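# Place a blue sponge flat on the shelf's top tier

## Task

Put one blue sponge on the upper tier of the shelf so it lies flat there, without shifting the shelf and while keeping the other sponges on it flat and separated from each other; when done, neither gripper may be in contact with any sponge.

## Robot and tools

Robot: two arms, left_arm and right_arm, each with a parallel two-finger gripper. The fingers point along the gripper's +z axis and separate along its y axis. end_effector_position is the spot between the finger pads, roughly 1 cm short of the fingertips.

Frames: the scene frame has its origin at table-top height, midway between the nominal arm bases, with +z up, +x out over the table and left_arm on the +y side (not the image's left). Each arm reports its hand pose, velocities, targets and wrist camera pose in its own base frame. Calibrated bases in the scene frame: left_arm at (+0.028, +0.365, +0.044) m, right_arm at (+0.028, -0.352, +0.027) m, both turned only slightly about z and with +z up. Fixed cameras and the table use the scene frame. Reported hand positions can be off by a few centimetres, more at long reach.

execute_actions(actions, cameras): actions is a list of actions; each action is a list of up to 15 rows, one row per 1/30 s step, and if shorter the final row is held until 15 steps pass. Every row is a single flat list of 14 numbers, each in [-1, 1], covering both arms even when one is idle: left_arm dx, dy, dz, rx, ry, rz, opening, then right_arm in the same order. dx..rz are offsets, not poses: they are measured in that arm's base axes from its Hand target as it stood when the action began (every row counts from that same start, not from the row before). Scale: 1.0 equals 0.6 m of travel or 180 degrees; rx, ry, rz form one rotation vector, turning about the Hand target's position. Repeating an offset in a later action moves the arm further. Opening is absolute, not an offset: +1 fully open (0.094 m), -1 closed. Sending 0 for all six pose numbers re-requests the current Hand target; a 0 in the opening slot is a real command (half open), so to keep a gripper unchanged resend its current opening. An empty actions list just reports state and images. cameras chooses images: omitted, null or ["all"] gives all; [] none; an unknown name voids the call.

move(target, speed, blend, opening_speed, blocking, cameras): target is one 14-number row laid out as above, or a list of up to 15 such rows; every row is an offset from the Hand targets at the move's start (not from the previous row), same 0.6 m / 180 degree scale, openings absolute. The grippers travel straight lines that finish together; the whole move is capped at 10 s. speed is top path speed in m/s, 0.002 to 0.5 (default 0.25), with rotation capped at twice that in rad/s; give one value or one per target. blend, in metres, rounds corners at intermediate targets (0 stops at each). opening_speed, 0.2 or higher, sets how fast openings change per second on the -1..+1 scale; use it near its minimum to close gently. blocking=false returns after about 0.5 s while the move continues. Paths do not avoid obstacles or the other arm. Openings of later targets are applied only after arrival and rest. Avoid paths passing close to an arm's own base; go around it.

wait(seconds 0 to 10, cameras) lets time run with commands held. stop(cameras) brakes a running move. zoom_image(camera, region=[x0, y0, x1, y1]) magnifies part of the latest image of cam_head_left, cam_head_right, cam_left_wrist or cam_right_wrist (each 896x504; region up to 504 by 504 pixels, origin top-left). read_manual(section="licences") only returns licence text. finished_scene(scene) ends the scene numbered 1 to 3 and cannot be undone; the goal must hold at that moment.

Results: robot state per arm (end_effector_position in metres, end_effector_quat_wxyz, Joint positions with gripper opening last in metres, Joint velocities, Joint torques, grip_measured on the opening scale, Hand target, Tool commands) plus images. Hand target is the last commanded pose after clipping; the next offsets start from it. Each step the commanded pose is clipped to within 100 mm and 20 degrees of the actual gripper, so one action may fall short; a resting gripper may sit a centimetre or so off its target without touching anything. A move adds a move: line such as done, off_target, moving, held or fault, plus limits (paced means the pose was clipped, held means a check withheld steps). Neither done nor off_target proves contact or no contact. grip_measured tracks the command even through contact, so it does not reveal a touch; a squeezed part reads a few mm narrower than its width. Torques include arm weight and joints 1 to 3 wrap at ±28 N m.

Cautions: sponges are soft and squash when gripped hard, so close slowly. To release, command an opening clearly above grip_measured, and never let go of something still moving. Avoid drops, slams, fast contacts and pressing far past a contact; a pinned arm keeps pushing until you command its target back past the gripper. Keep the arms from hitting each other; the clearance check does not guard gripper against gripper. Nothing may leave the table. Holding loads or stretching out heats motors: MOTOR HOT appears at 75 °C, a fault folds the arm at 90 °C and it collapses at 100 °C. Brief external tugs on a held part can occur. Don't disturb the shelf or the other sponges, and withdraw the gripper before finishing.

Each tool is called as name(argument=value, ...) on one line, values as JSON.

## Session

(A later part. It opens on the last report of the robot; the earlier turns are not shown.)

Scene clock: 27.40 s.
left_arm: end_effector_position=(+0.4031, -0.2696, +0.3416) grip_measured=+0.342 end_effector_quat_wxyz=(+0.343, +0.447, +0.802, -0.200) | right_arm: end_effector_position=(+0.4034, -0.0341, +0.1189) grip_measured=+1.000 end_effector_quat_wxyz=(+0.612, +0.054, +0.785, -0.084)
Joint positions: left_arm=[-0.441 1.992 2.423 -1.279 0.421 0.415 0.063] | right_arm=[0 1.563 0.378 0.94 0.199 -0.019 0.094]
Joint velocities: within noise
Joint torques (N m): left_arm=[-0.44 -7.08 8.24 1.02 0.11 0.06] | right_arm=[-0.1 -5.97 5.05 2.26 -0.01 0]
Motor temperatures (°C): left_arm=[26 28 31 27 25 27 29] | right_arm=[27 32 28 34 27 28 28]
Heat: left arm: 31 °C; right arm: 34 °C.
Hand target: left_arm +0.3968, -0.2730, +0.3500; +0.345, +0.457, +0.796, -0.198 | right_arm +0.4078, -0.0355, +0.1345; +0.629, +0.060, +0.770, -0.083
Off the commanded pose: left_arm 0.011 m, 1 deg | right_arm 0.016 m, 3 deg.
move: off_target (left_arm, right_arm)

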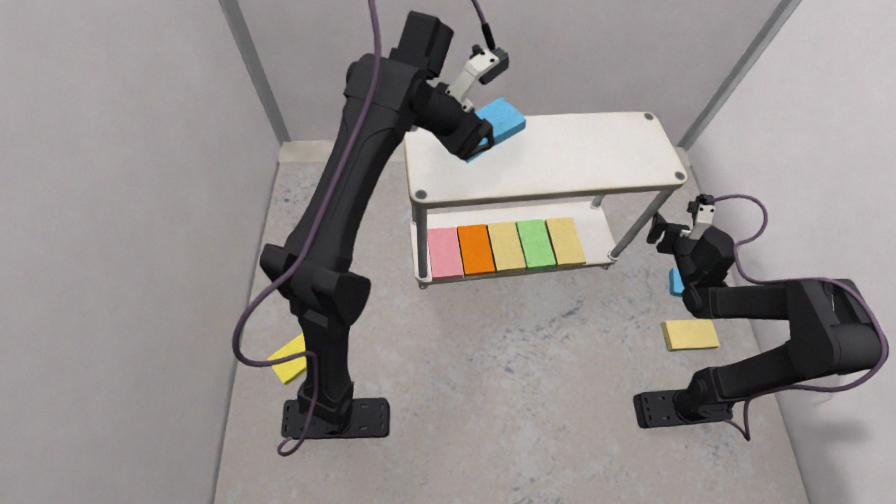

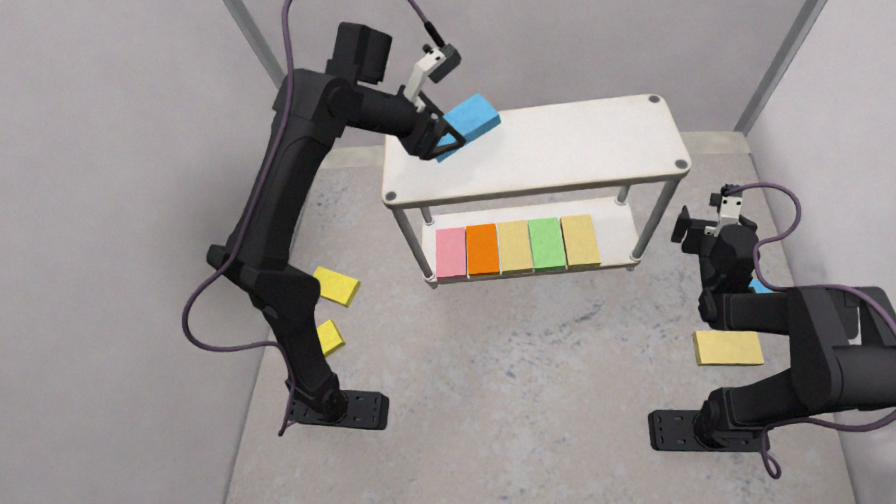

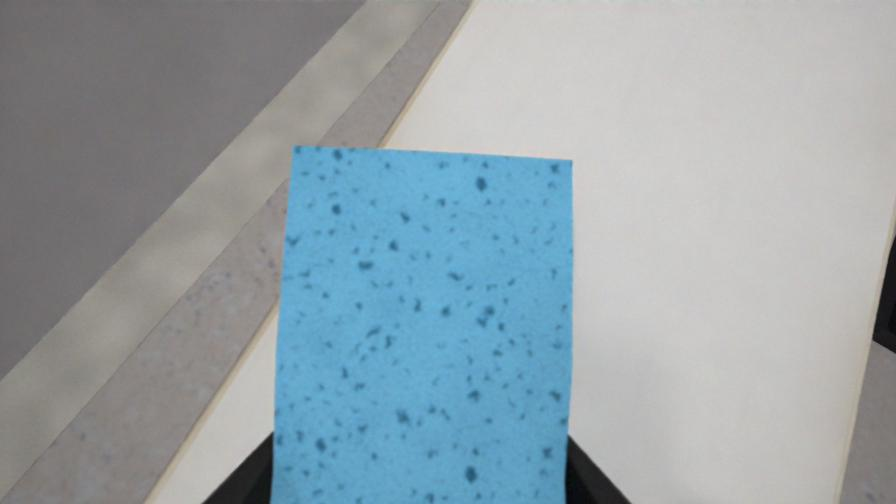

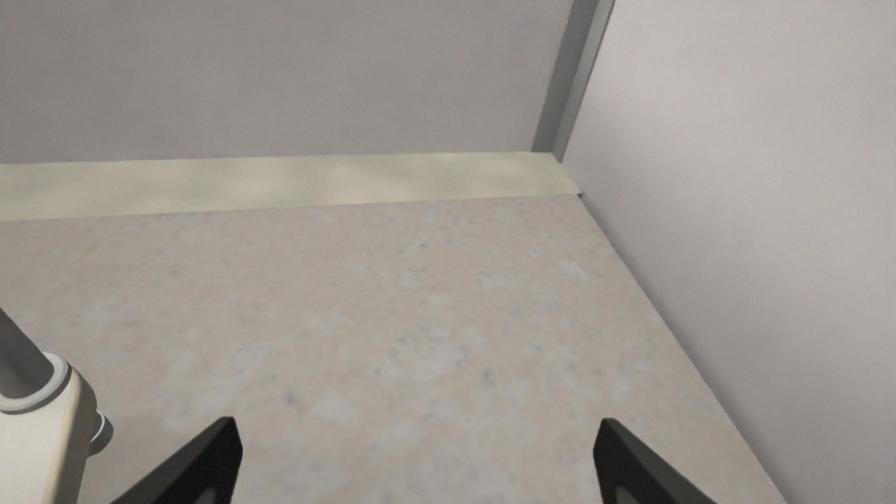

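move(target=[-0.042,0.008,-0.045,0.0485,0.0206,-0.078,0.15,0,0,0,0,0,0,1], speed=0.15)

Scene clock: 31.30 s.
left_arm: end_effector_position=(+0.3864, -0.2694, +0.3308) grip_measured=+0.342 end_effector_quat_wxyz=(+0.310, +0.551, +0.752, -0.184) | right_arm: end_effector_position=(+0.4034, -0.0341, +0.1189) grip_measured=+1.000 end_effector_quat_wxyz=(+0.612, +0.054, +0.785, -0.084)
Joint positions: left_arm=[-0.441 2.098 2.619 -1.495 0.464 0.679 0.063] | right_arm=[0 1.563 0.378 0.94 0.199 -0.019 0.094]
Joint velocities: within noise
Joint torques (N m): left_arm=[-0.06 -7.61 4.63 0.53 0.27 0.12] | right_arm=[-0.1 -5.96 5.04 2.25 -0.01 0]
Motor temperatures (°C): left_arm=[26 28 31 27 25 27 29] | right_arm=[27 32 28 35 27 28 28]
Heat: left arm: 31 °C; right arm: 35 °C.
Hand target: left_arm +0.3716, -0.2682, +0.3230; +0.257, +0.569, +0.757, -0.193 | right_arm +0.4078, -0.0355, +0.1345; +0.629, +0.060, +0.770, -0.083
Off the commanded pose: left_arm 0.017 m, 7 deg | right_arm 0.016 m, 3 deg.
joint sent to its limit (left arm) — joint 4 (wrist pitch), lower limit. The joint targets are off in position, not in orientation.
move: off_target (left_arm, right_arm)

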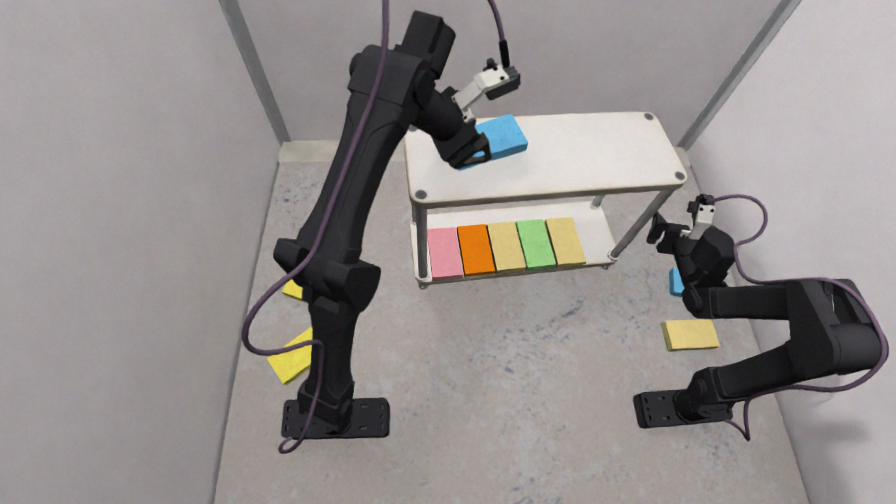

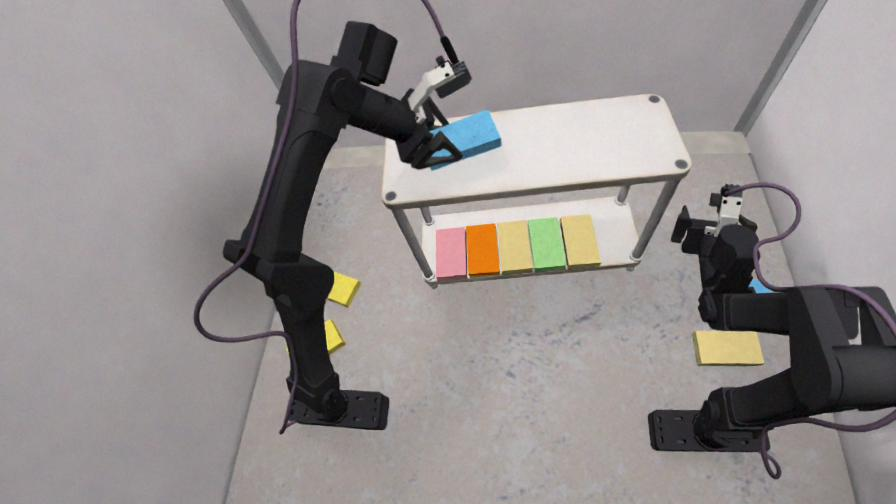

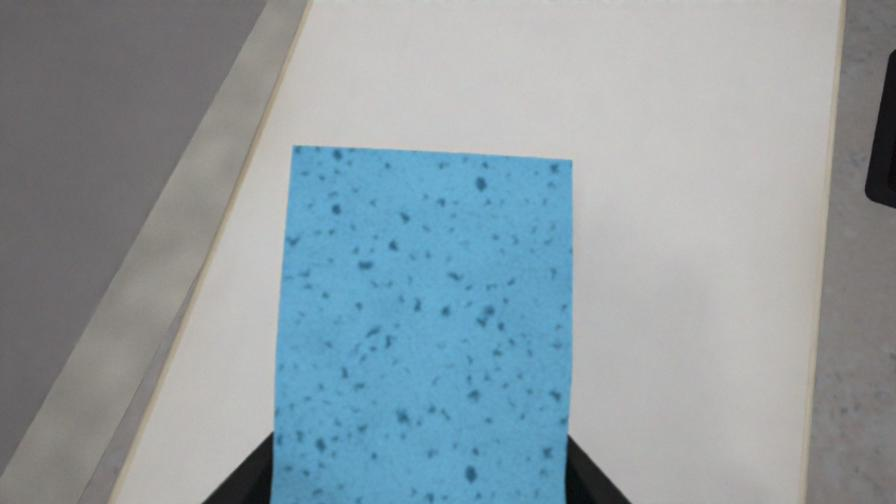

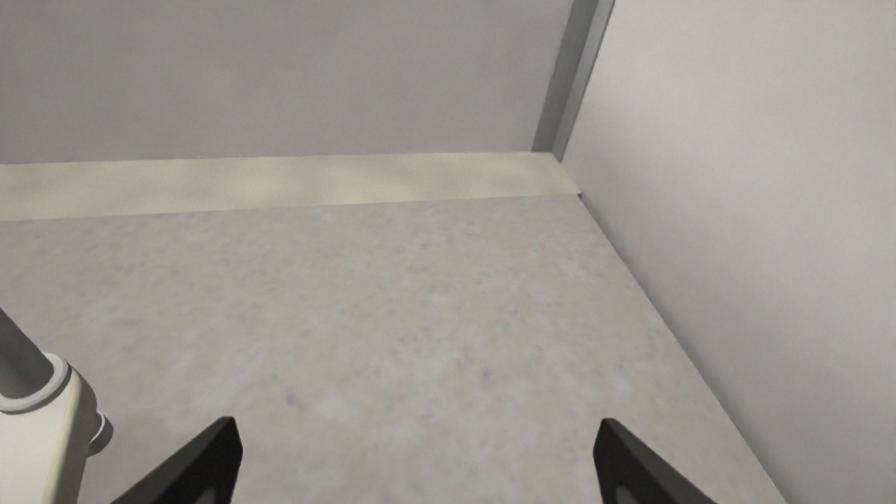

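move(target=[0.012,0,-0.04,0,0,0,0.15,0,0,0,0,0,0,1], speed=0.06)

Scene clock: 32.57 s.
left_arm: end_effector_position=(+0.3852, -0.2707, +0.3306) grip_measured=+0.342 end_effector_quat_wxyz=(+0.312, +0.563, +0.743, -0.185) | right_arm: end_effector_position=(+0.4034, -0.0341, +0.1189) grip_measured=+1.000 end_effector_quat_wxyz=(+0.612, +0.054, +0.785, -0.084)
Joint positions: left_arm=[-0.441 2.098 2.616 -1.495 0.475 0.708 0.063] | right_arm=[0 1.563 0.378 0.94 0.199 -0.019 0.094]
Joint velocities: within noise
Joint torques (N m): left_arm=[0.4 -5.72 2.21 0.58 0.18 0.18] | right_arm=[-0.09 -5.96 5.05 2.25 -0.01 0]
Motor temperatures (°C): left_arm=[26 28 31 27 25 27 29] | right_arm=[27 32 28 35 27 28 28]
Heat: left arm: 31 °C; right arm: 35 °C.
Hand target: left_arm +0.3788, -0.2682, +0.2990; +0.257, +0.569, +0.757, -0.193 | right_arm +0.4078, -0.0355, +0.1345; +0.629, +0.060, +0.770, -0.083
Off the commanded pose: left_arm 0.032 m, 7 deg | right_arm 0.016 m, 3 deg.
move: off_target (left_arm, right_arm)

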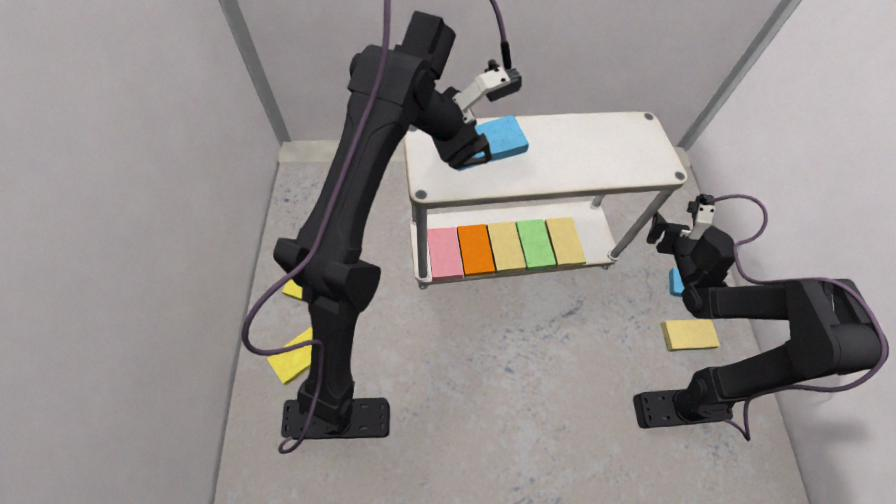

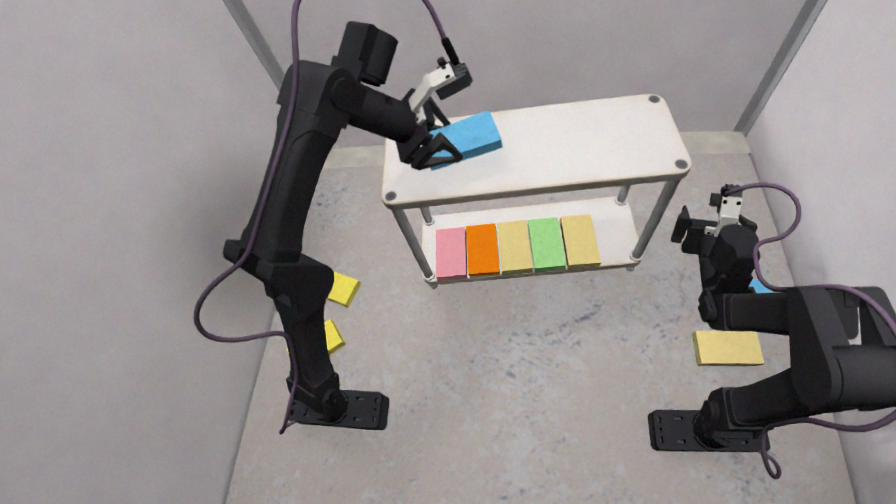

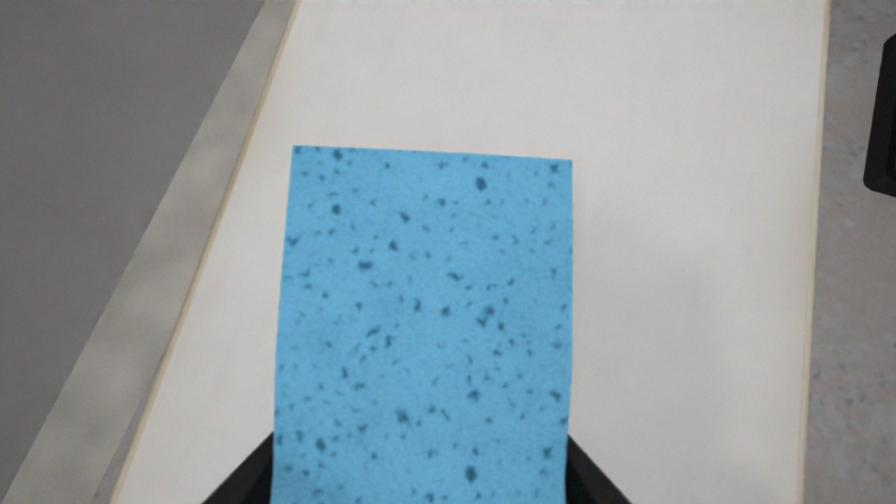

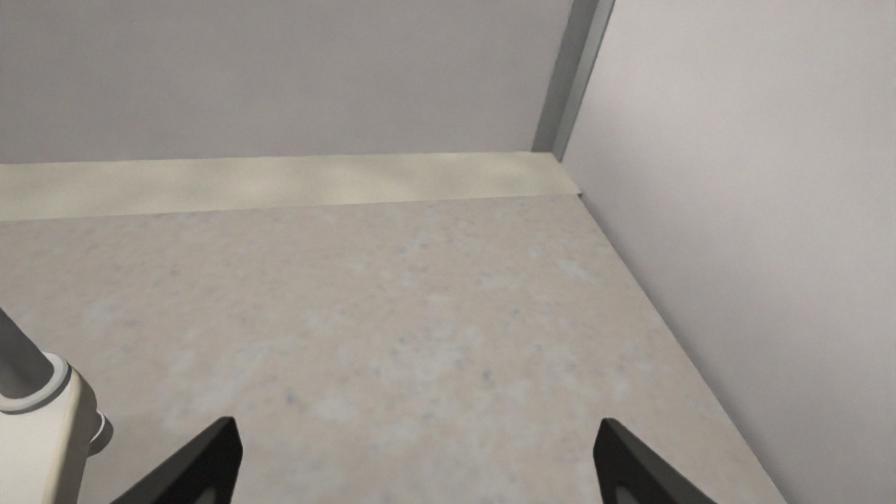

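zoom_image(camera="cam_head_right", region=[370, 80, 530, 200])

zoom_image(camera="cam_head_left", region=[390, 90, 550, 210])

Scaled by 3.150 from the camera's 896x504 image, which has a finer 1280x720 frame.

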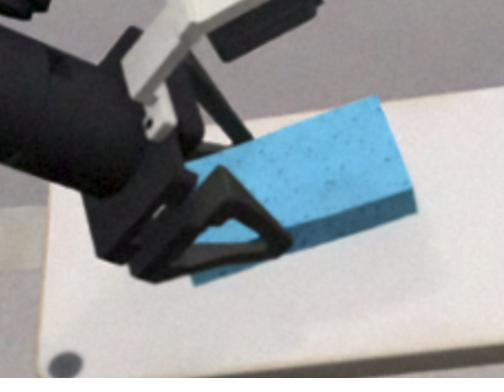

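Scaled by 3.150 from the camera's 896x504 image, which has a finer 1280x720 frame.

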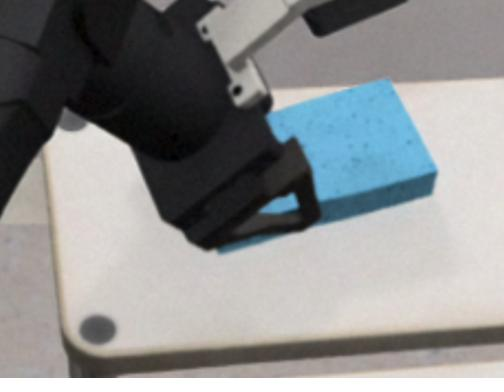

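move(target=[0.005,0,-0.025,0,0,0,0.15,0,0,0,0,0,0,1], speed=0.05, cameras=["cam_left_wrist"])

Scene clock: 33.97 s.
left_arm: end_effector_position=(+0.3851, -0.2721, +0.3303) grip_measured=+0.342 end_effector_quat_wxyz=(+0.325, +0.562, +0.734, -0.199) | right_arm: end_effector_position=(+0.4034, -0.0341, +0.1189) grip_measured=+1.000 end_effector_quat_wxyz=(+0.612, +0.054, +0.785, -0.084)
Joint positions: left_arm=[-0.43 2.029 2.469 -1.392 0.514 0.71 0.063] | right_arm=[0 1.563 0.378 0.94 0.199 -0.019 0.094]
Joint velocities: within noise
Joint torques (N m): left_arm=[-0.14 -4.96 0.91 0.63 -0.1 0.21] | right_arm=[-0.1 -5.96 5.05 2.25 -0.01 0]
Motor temperatures (°C): left_arm=[26 28 31 27 25 27 29] | right_arm=[27 32 28 35 27 28 28]
Heat: left arm: 31 °C; right arm: 35 °C.
Hand target: left_arm +0.3818, -0.2682, +0.2840; +0.257, +0.569, +0.757, -0.193 | right_arm +0.4078, -0.0355, +0.1345; +0.629, +0.060, +0.770, -0.083
Off the commanded pose: left_arm 0.047 m, 8 deg | right_arm 0.016 m, 3 deg.
move: off_target (left_arm, right_arm)
Images, in order (width x height): cam_left_wrist 896x504.

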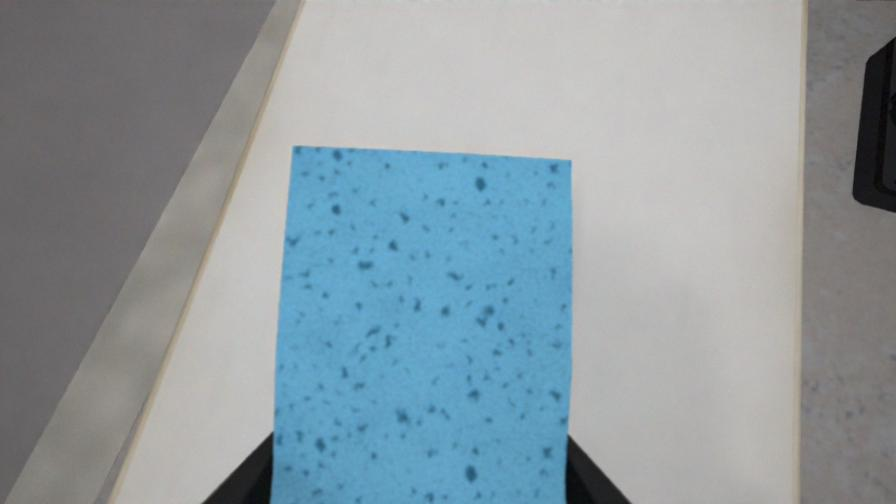

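move(target=[0.003,-0.003,0.06,0,0,0,0.15,0,0,0,0,0,0,1], speed=0.06, cameras=["cam_left_wrist"])

Scene clock: 35.63 s.
left_arm: end_effector_position=(+0.3863, -0.2726, +0.3321) grip_measured=+0.342 end_effector_quat_wxyz=(+0.312, +0.558, +0.743, -0.198) | right_arm: end_effector_position=(+0.4034, -0.0341, +0.1189) grip_measured=+1.000 end_effector_quat_wxyz=(+0.612, +0.054, +0.785, -0.084)
Joint positions: left_arm=[-0.435 2.121 2.655 -1.51 0.501 0.697 0.063] | right_arm=[0 1.563 0.378 0.94 0.199 -0.019 0.094]
Joint velocities: within noise
Joint torques (N m): left_arm=[-0.17 -6.19 6.12 0.65 -0.02 -0.03] | right_arm=[-0.09 -5.96 5.05 2.25 -0.01 0]
Motor temperatures (°C): left_arm=[26 28 31 27 25 27 29] | right_arm=[27 32 28 35 27 28 28]
Heat: left arm: 31 °C; right arm: 35 °C.
Hand target: left_arm +0.3836, -0.2700, +0.3200; +0.257, +0.569, +0.757, -0.193 | right_arm +0.4078, -0.0355, +0.1345; +0.629, +0.060, +0.770, -0.083
Off the commanded pose: left_arm 0.013 m, 7 deg | right_arm 0.016 m, 3 deg.
joint sent to its limit (left arm) — joint 4 (wrist pitch), lower limit. The joint targets are off in position and orientation.
move: off_target (left_arm, right_arm)
Images, in order (width x height): cam_left_wrist 896x504.

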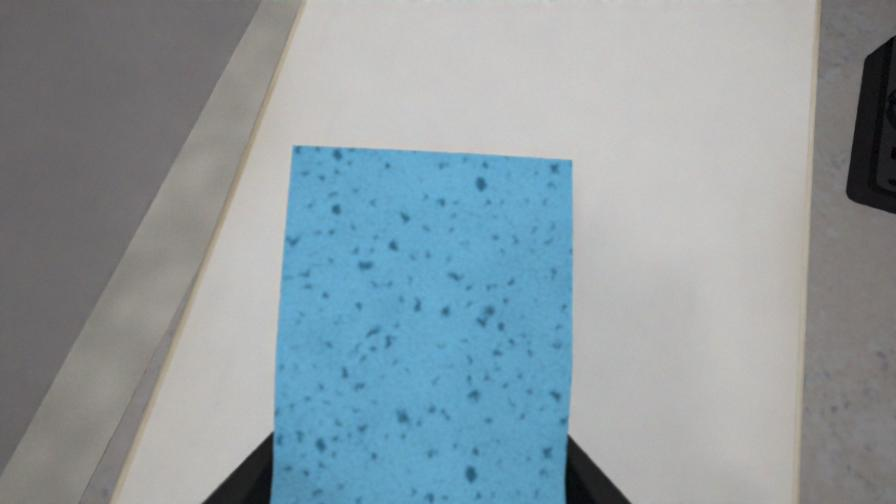

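move(target=[0,0,0,0,0,0,0.8,0,0,0,0,0,0,1], opening_speed=0.3)

Scene clock: 38.40 s.
left_arm: end_effector_position=(+0.3899, -0.2698, +0.3257) grip_measured=+0.797 end_effector_quat_wxyz=(+0.304, +0.553, +0.751, -0.194) | right_arm: end_effector_position=(+0.4034, -0.0341, +0.1189) grip_measured=+1.000 end_effector_quat_wxyz=(+0.612, +0.054, +0.785, -0.084)
Joint positions: left_arm=[-0.43 2.132 2.655 -1.516 0.488 0.693 0.084] | right_arm=[0 1.563 0.378 0.94 0.199 -0.019 0.094]
Joint velocities: within noise
Joint torques (N m): left_arm=[-0.16 -6.91 6.09 0.69 0.1 0.02] | right_arm=[-0.1 -5.96 5.05 2.25 -0.01 0.01]
Motor temperatures (°C): left_arm=[26 29 31 27 24 27 29] | right_arm=[27 32 28 35 27 28 28]
Heat: left arm: 31 °C; right arm: 35 °C.
Hand target: left_arm +0.3836, -0.2700, +0.3200; +0.257, +0.569, +0.757, -0.193 | right_arm +0.4078, -0.0355, +0.1345; +0.629, +0.060, +0.770, -0.083
Off the commanded pose: left_arm 0.008 m, 6 deg | right_arm 0.016 m, 3 deg.
joint sent to its limit (left arm) — joint 4 (wrist pitch), lower limit. The joint targets are off in position and orientation.
move: off_target (left_arm, right_arm)

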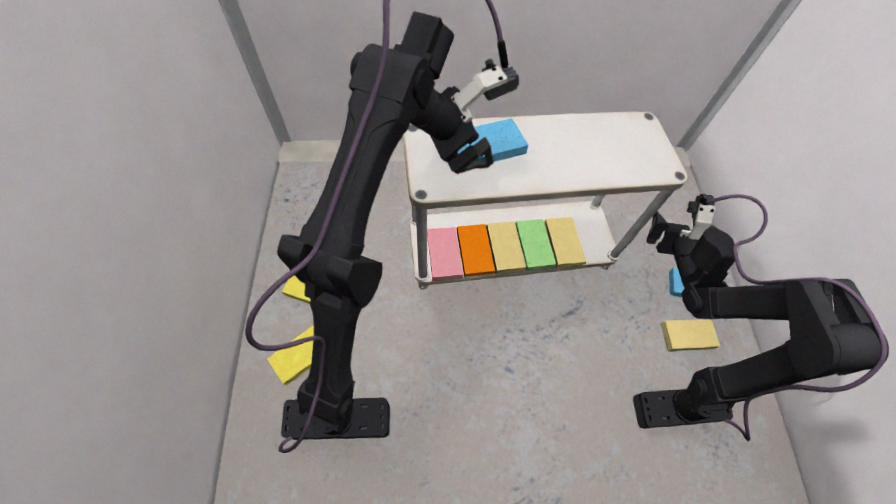

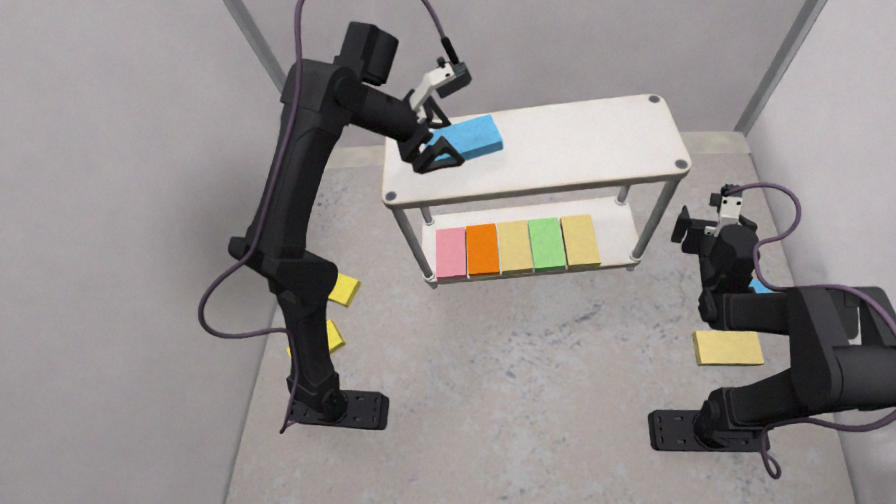

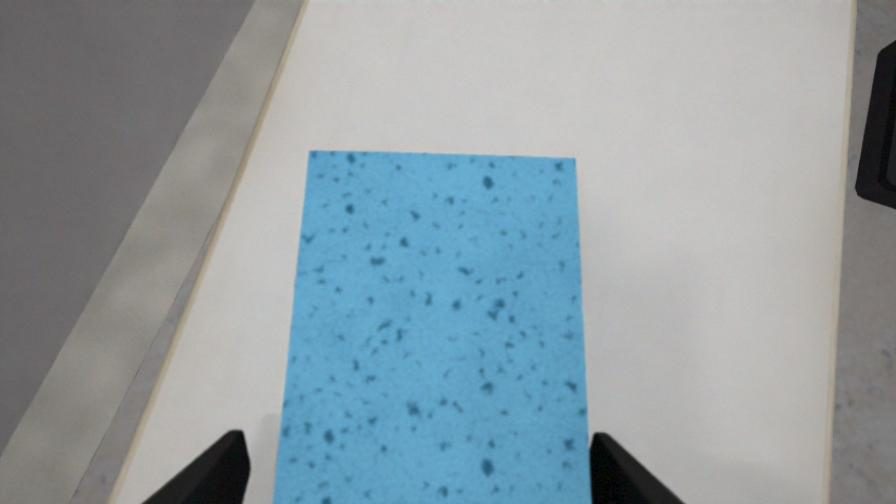

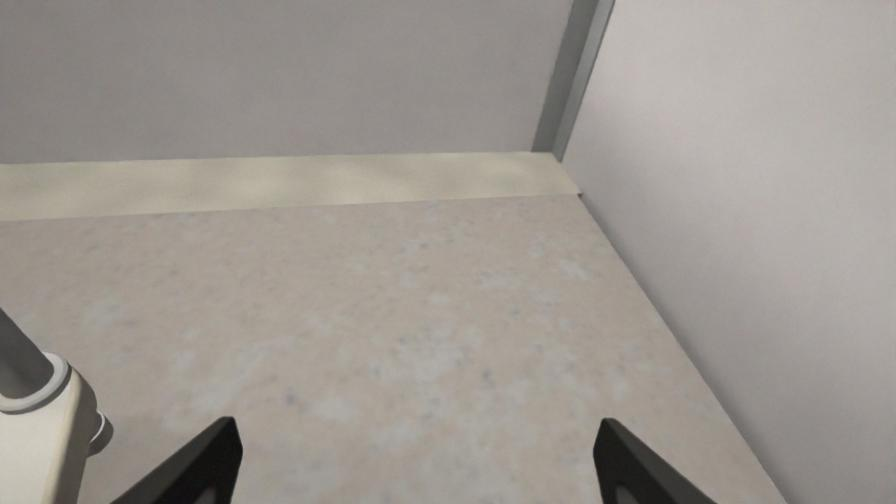

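move(target=[[-0.005,0,0.01,0,0,0,1,0,0,0,0,0,0,1],[-0.058,0.157,0.06,0,0,0,1,0,0,0,0,0,0,1],[-0.16,0.33,0.09,0,0,0,1,0,0,0,0,0,0,1]], blend=[0,0.02,0], speed=0.12)

Scene clock: 42.50 s.
left_arm: end_effector_position=(+0.3000, -0.0643, +0.3697) grip_measured=+0.998 end_effector_quat_wxyz=(+0.383, +0.510, +0.764, -0.095) | right_arm: end_effector_position=(+0.4034, -0.0341, +0.1189) grip_measured=+1.000 end_effector_quat_wxyz=(+0.612, +0.054, +0.785, -0.084)
Joint positions: left_arm=[0.14 1.474 1.981 -1.542 0.642 1.136 0.094] | right_arm=[0 1.563 0.378 0.94 0.199 -0.019 0.094]
Joint velocities: within noise
Joint torques (N m): left_arm=[0.38 -4.48 3.15 0.83 0.69 0.03] | right_arm=[-0.1 -5.96 5.05 2.25 -0.01 0]
Motor temperatures (°C): left_arm=[26 29 30 27 25 27 29] | right_arm=[27 32 28 36 27 28 28]
Heat: left arm: 30 °C; right arm: 36 °C.
Hand target: left_arm +0.2876, -0.0720, +0.3740; +0.259, +0.568, +0.758, -0.191 | right_arm +0.4078, -0.0355, +0.1345; +0.629, +0.060, +0.770, -0.083
Off the commanded pose: left_arm 0.015 m, 20 deg; orientation clipped | right_arm 0.016 m, 3 deg.
joint sent to its limit (left arm) — joint 4 (wrist pitch), lower limit. The joint targets are off in position and orientation.
move: off_target (left_arm, right_arm); limits=paced

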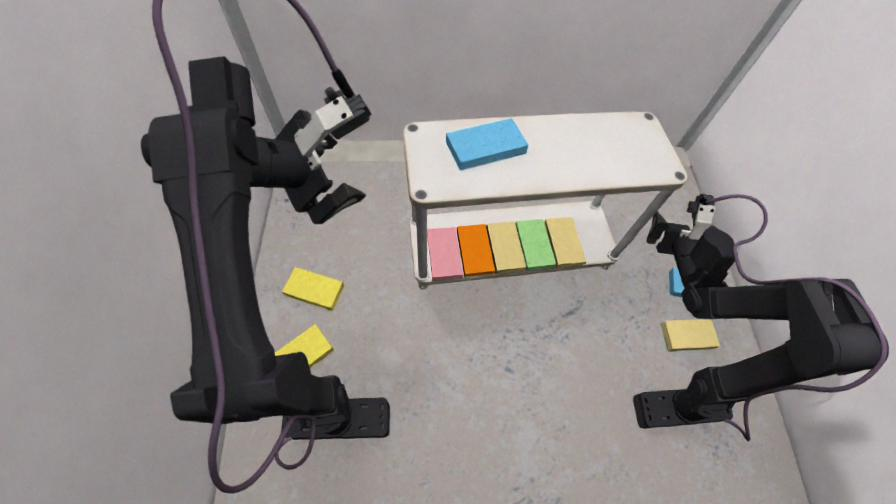

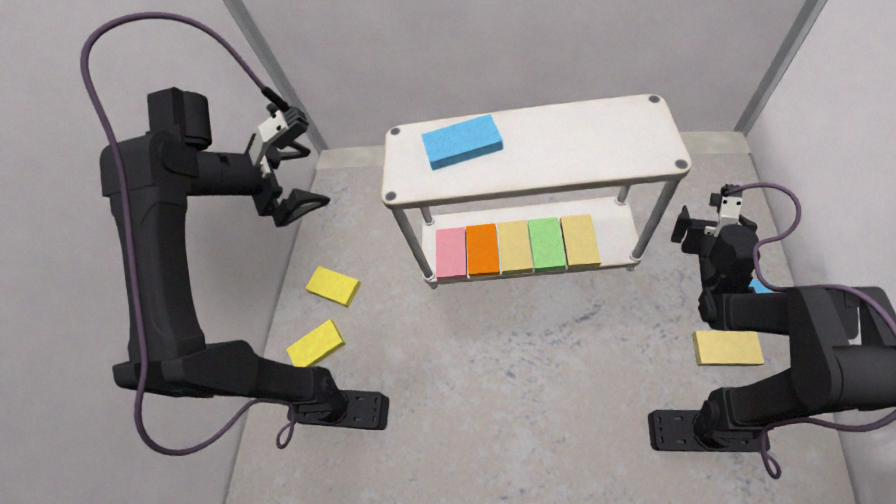

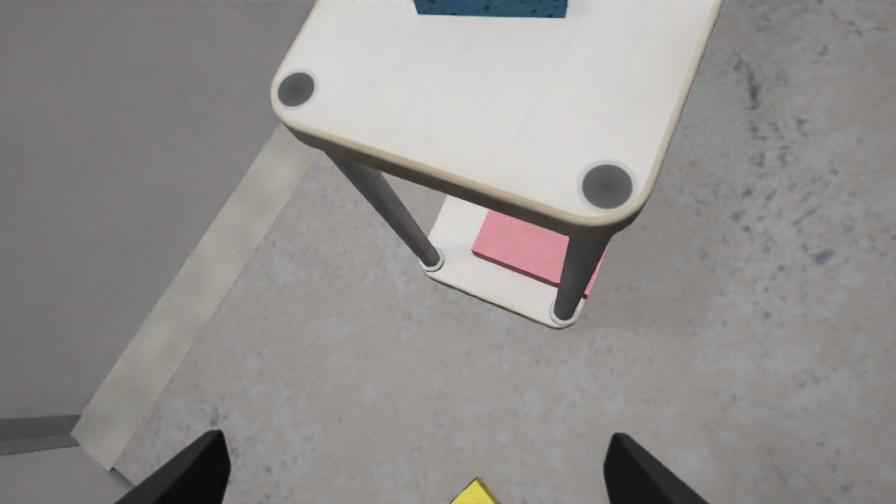

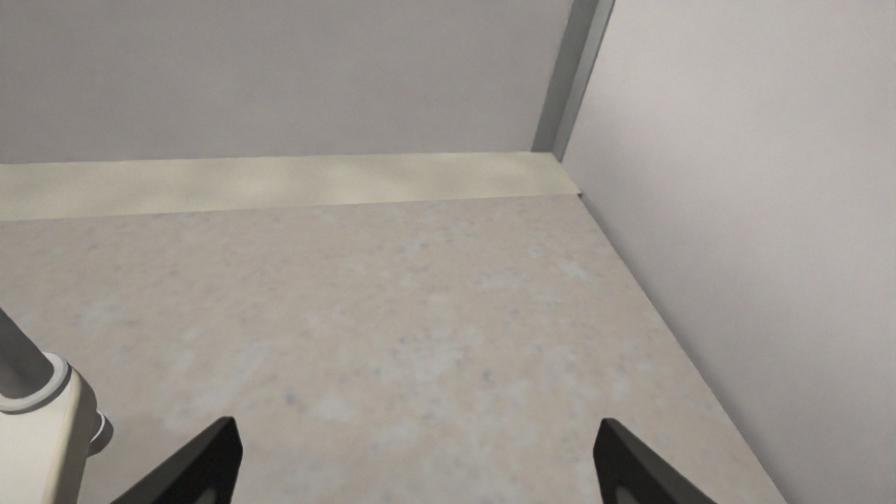

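Done well.

finished_scene(scene=2)

The scene is finished: the task was done.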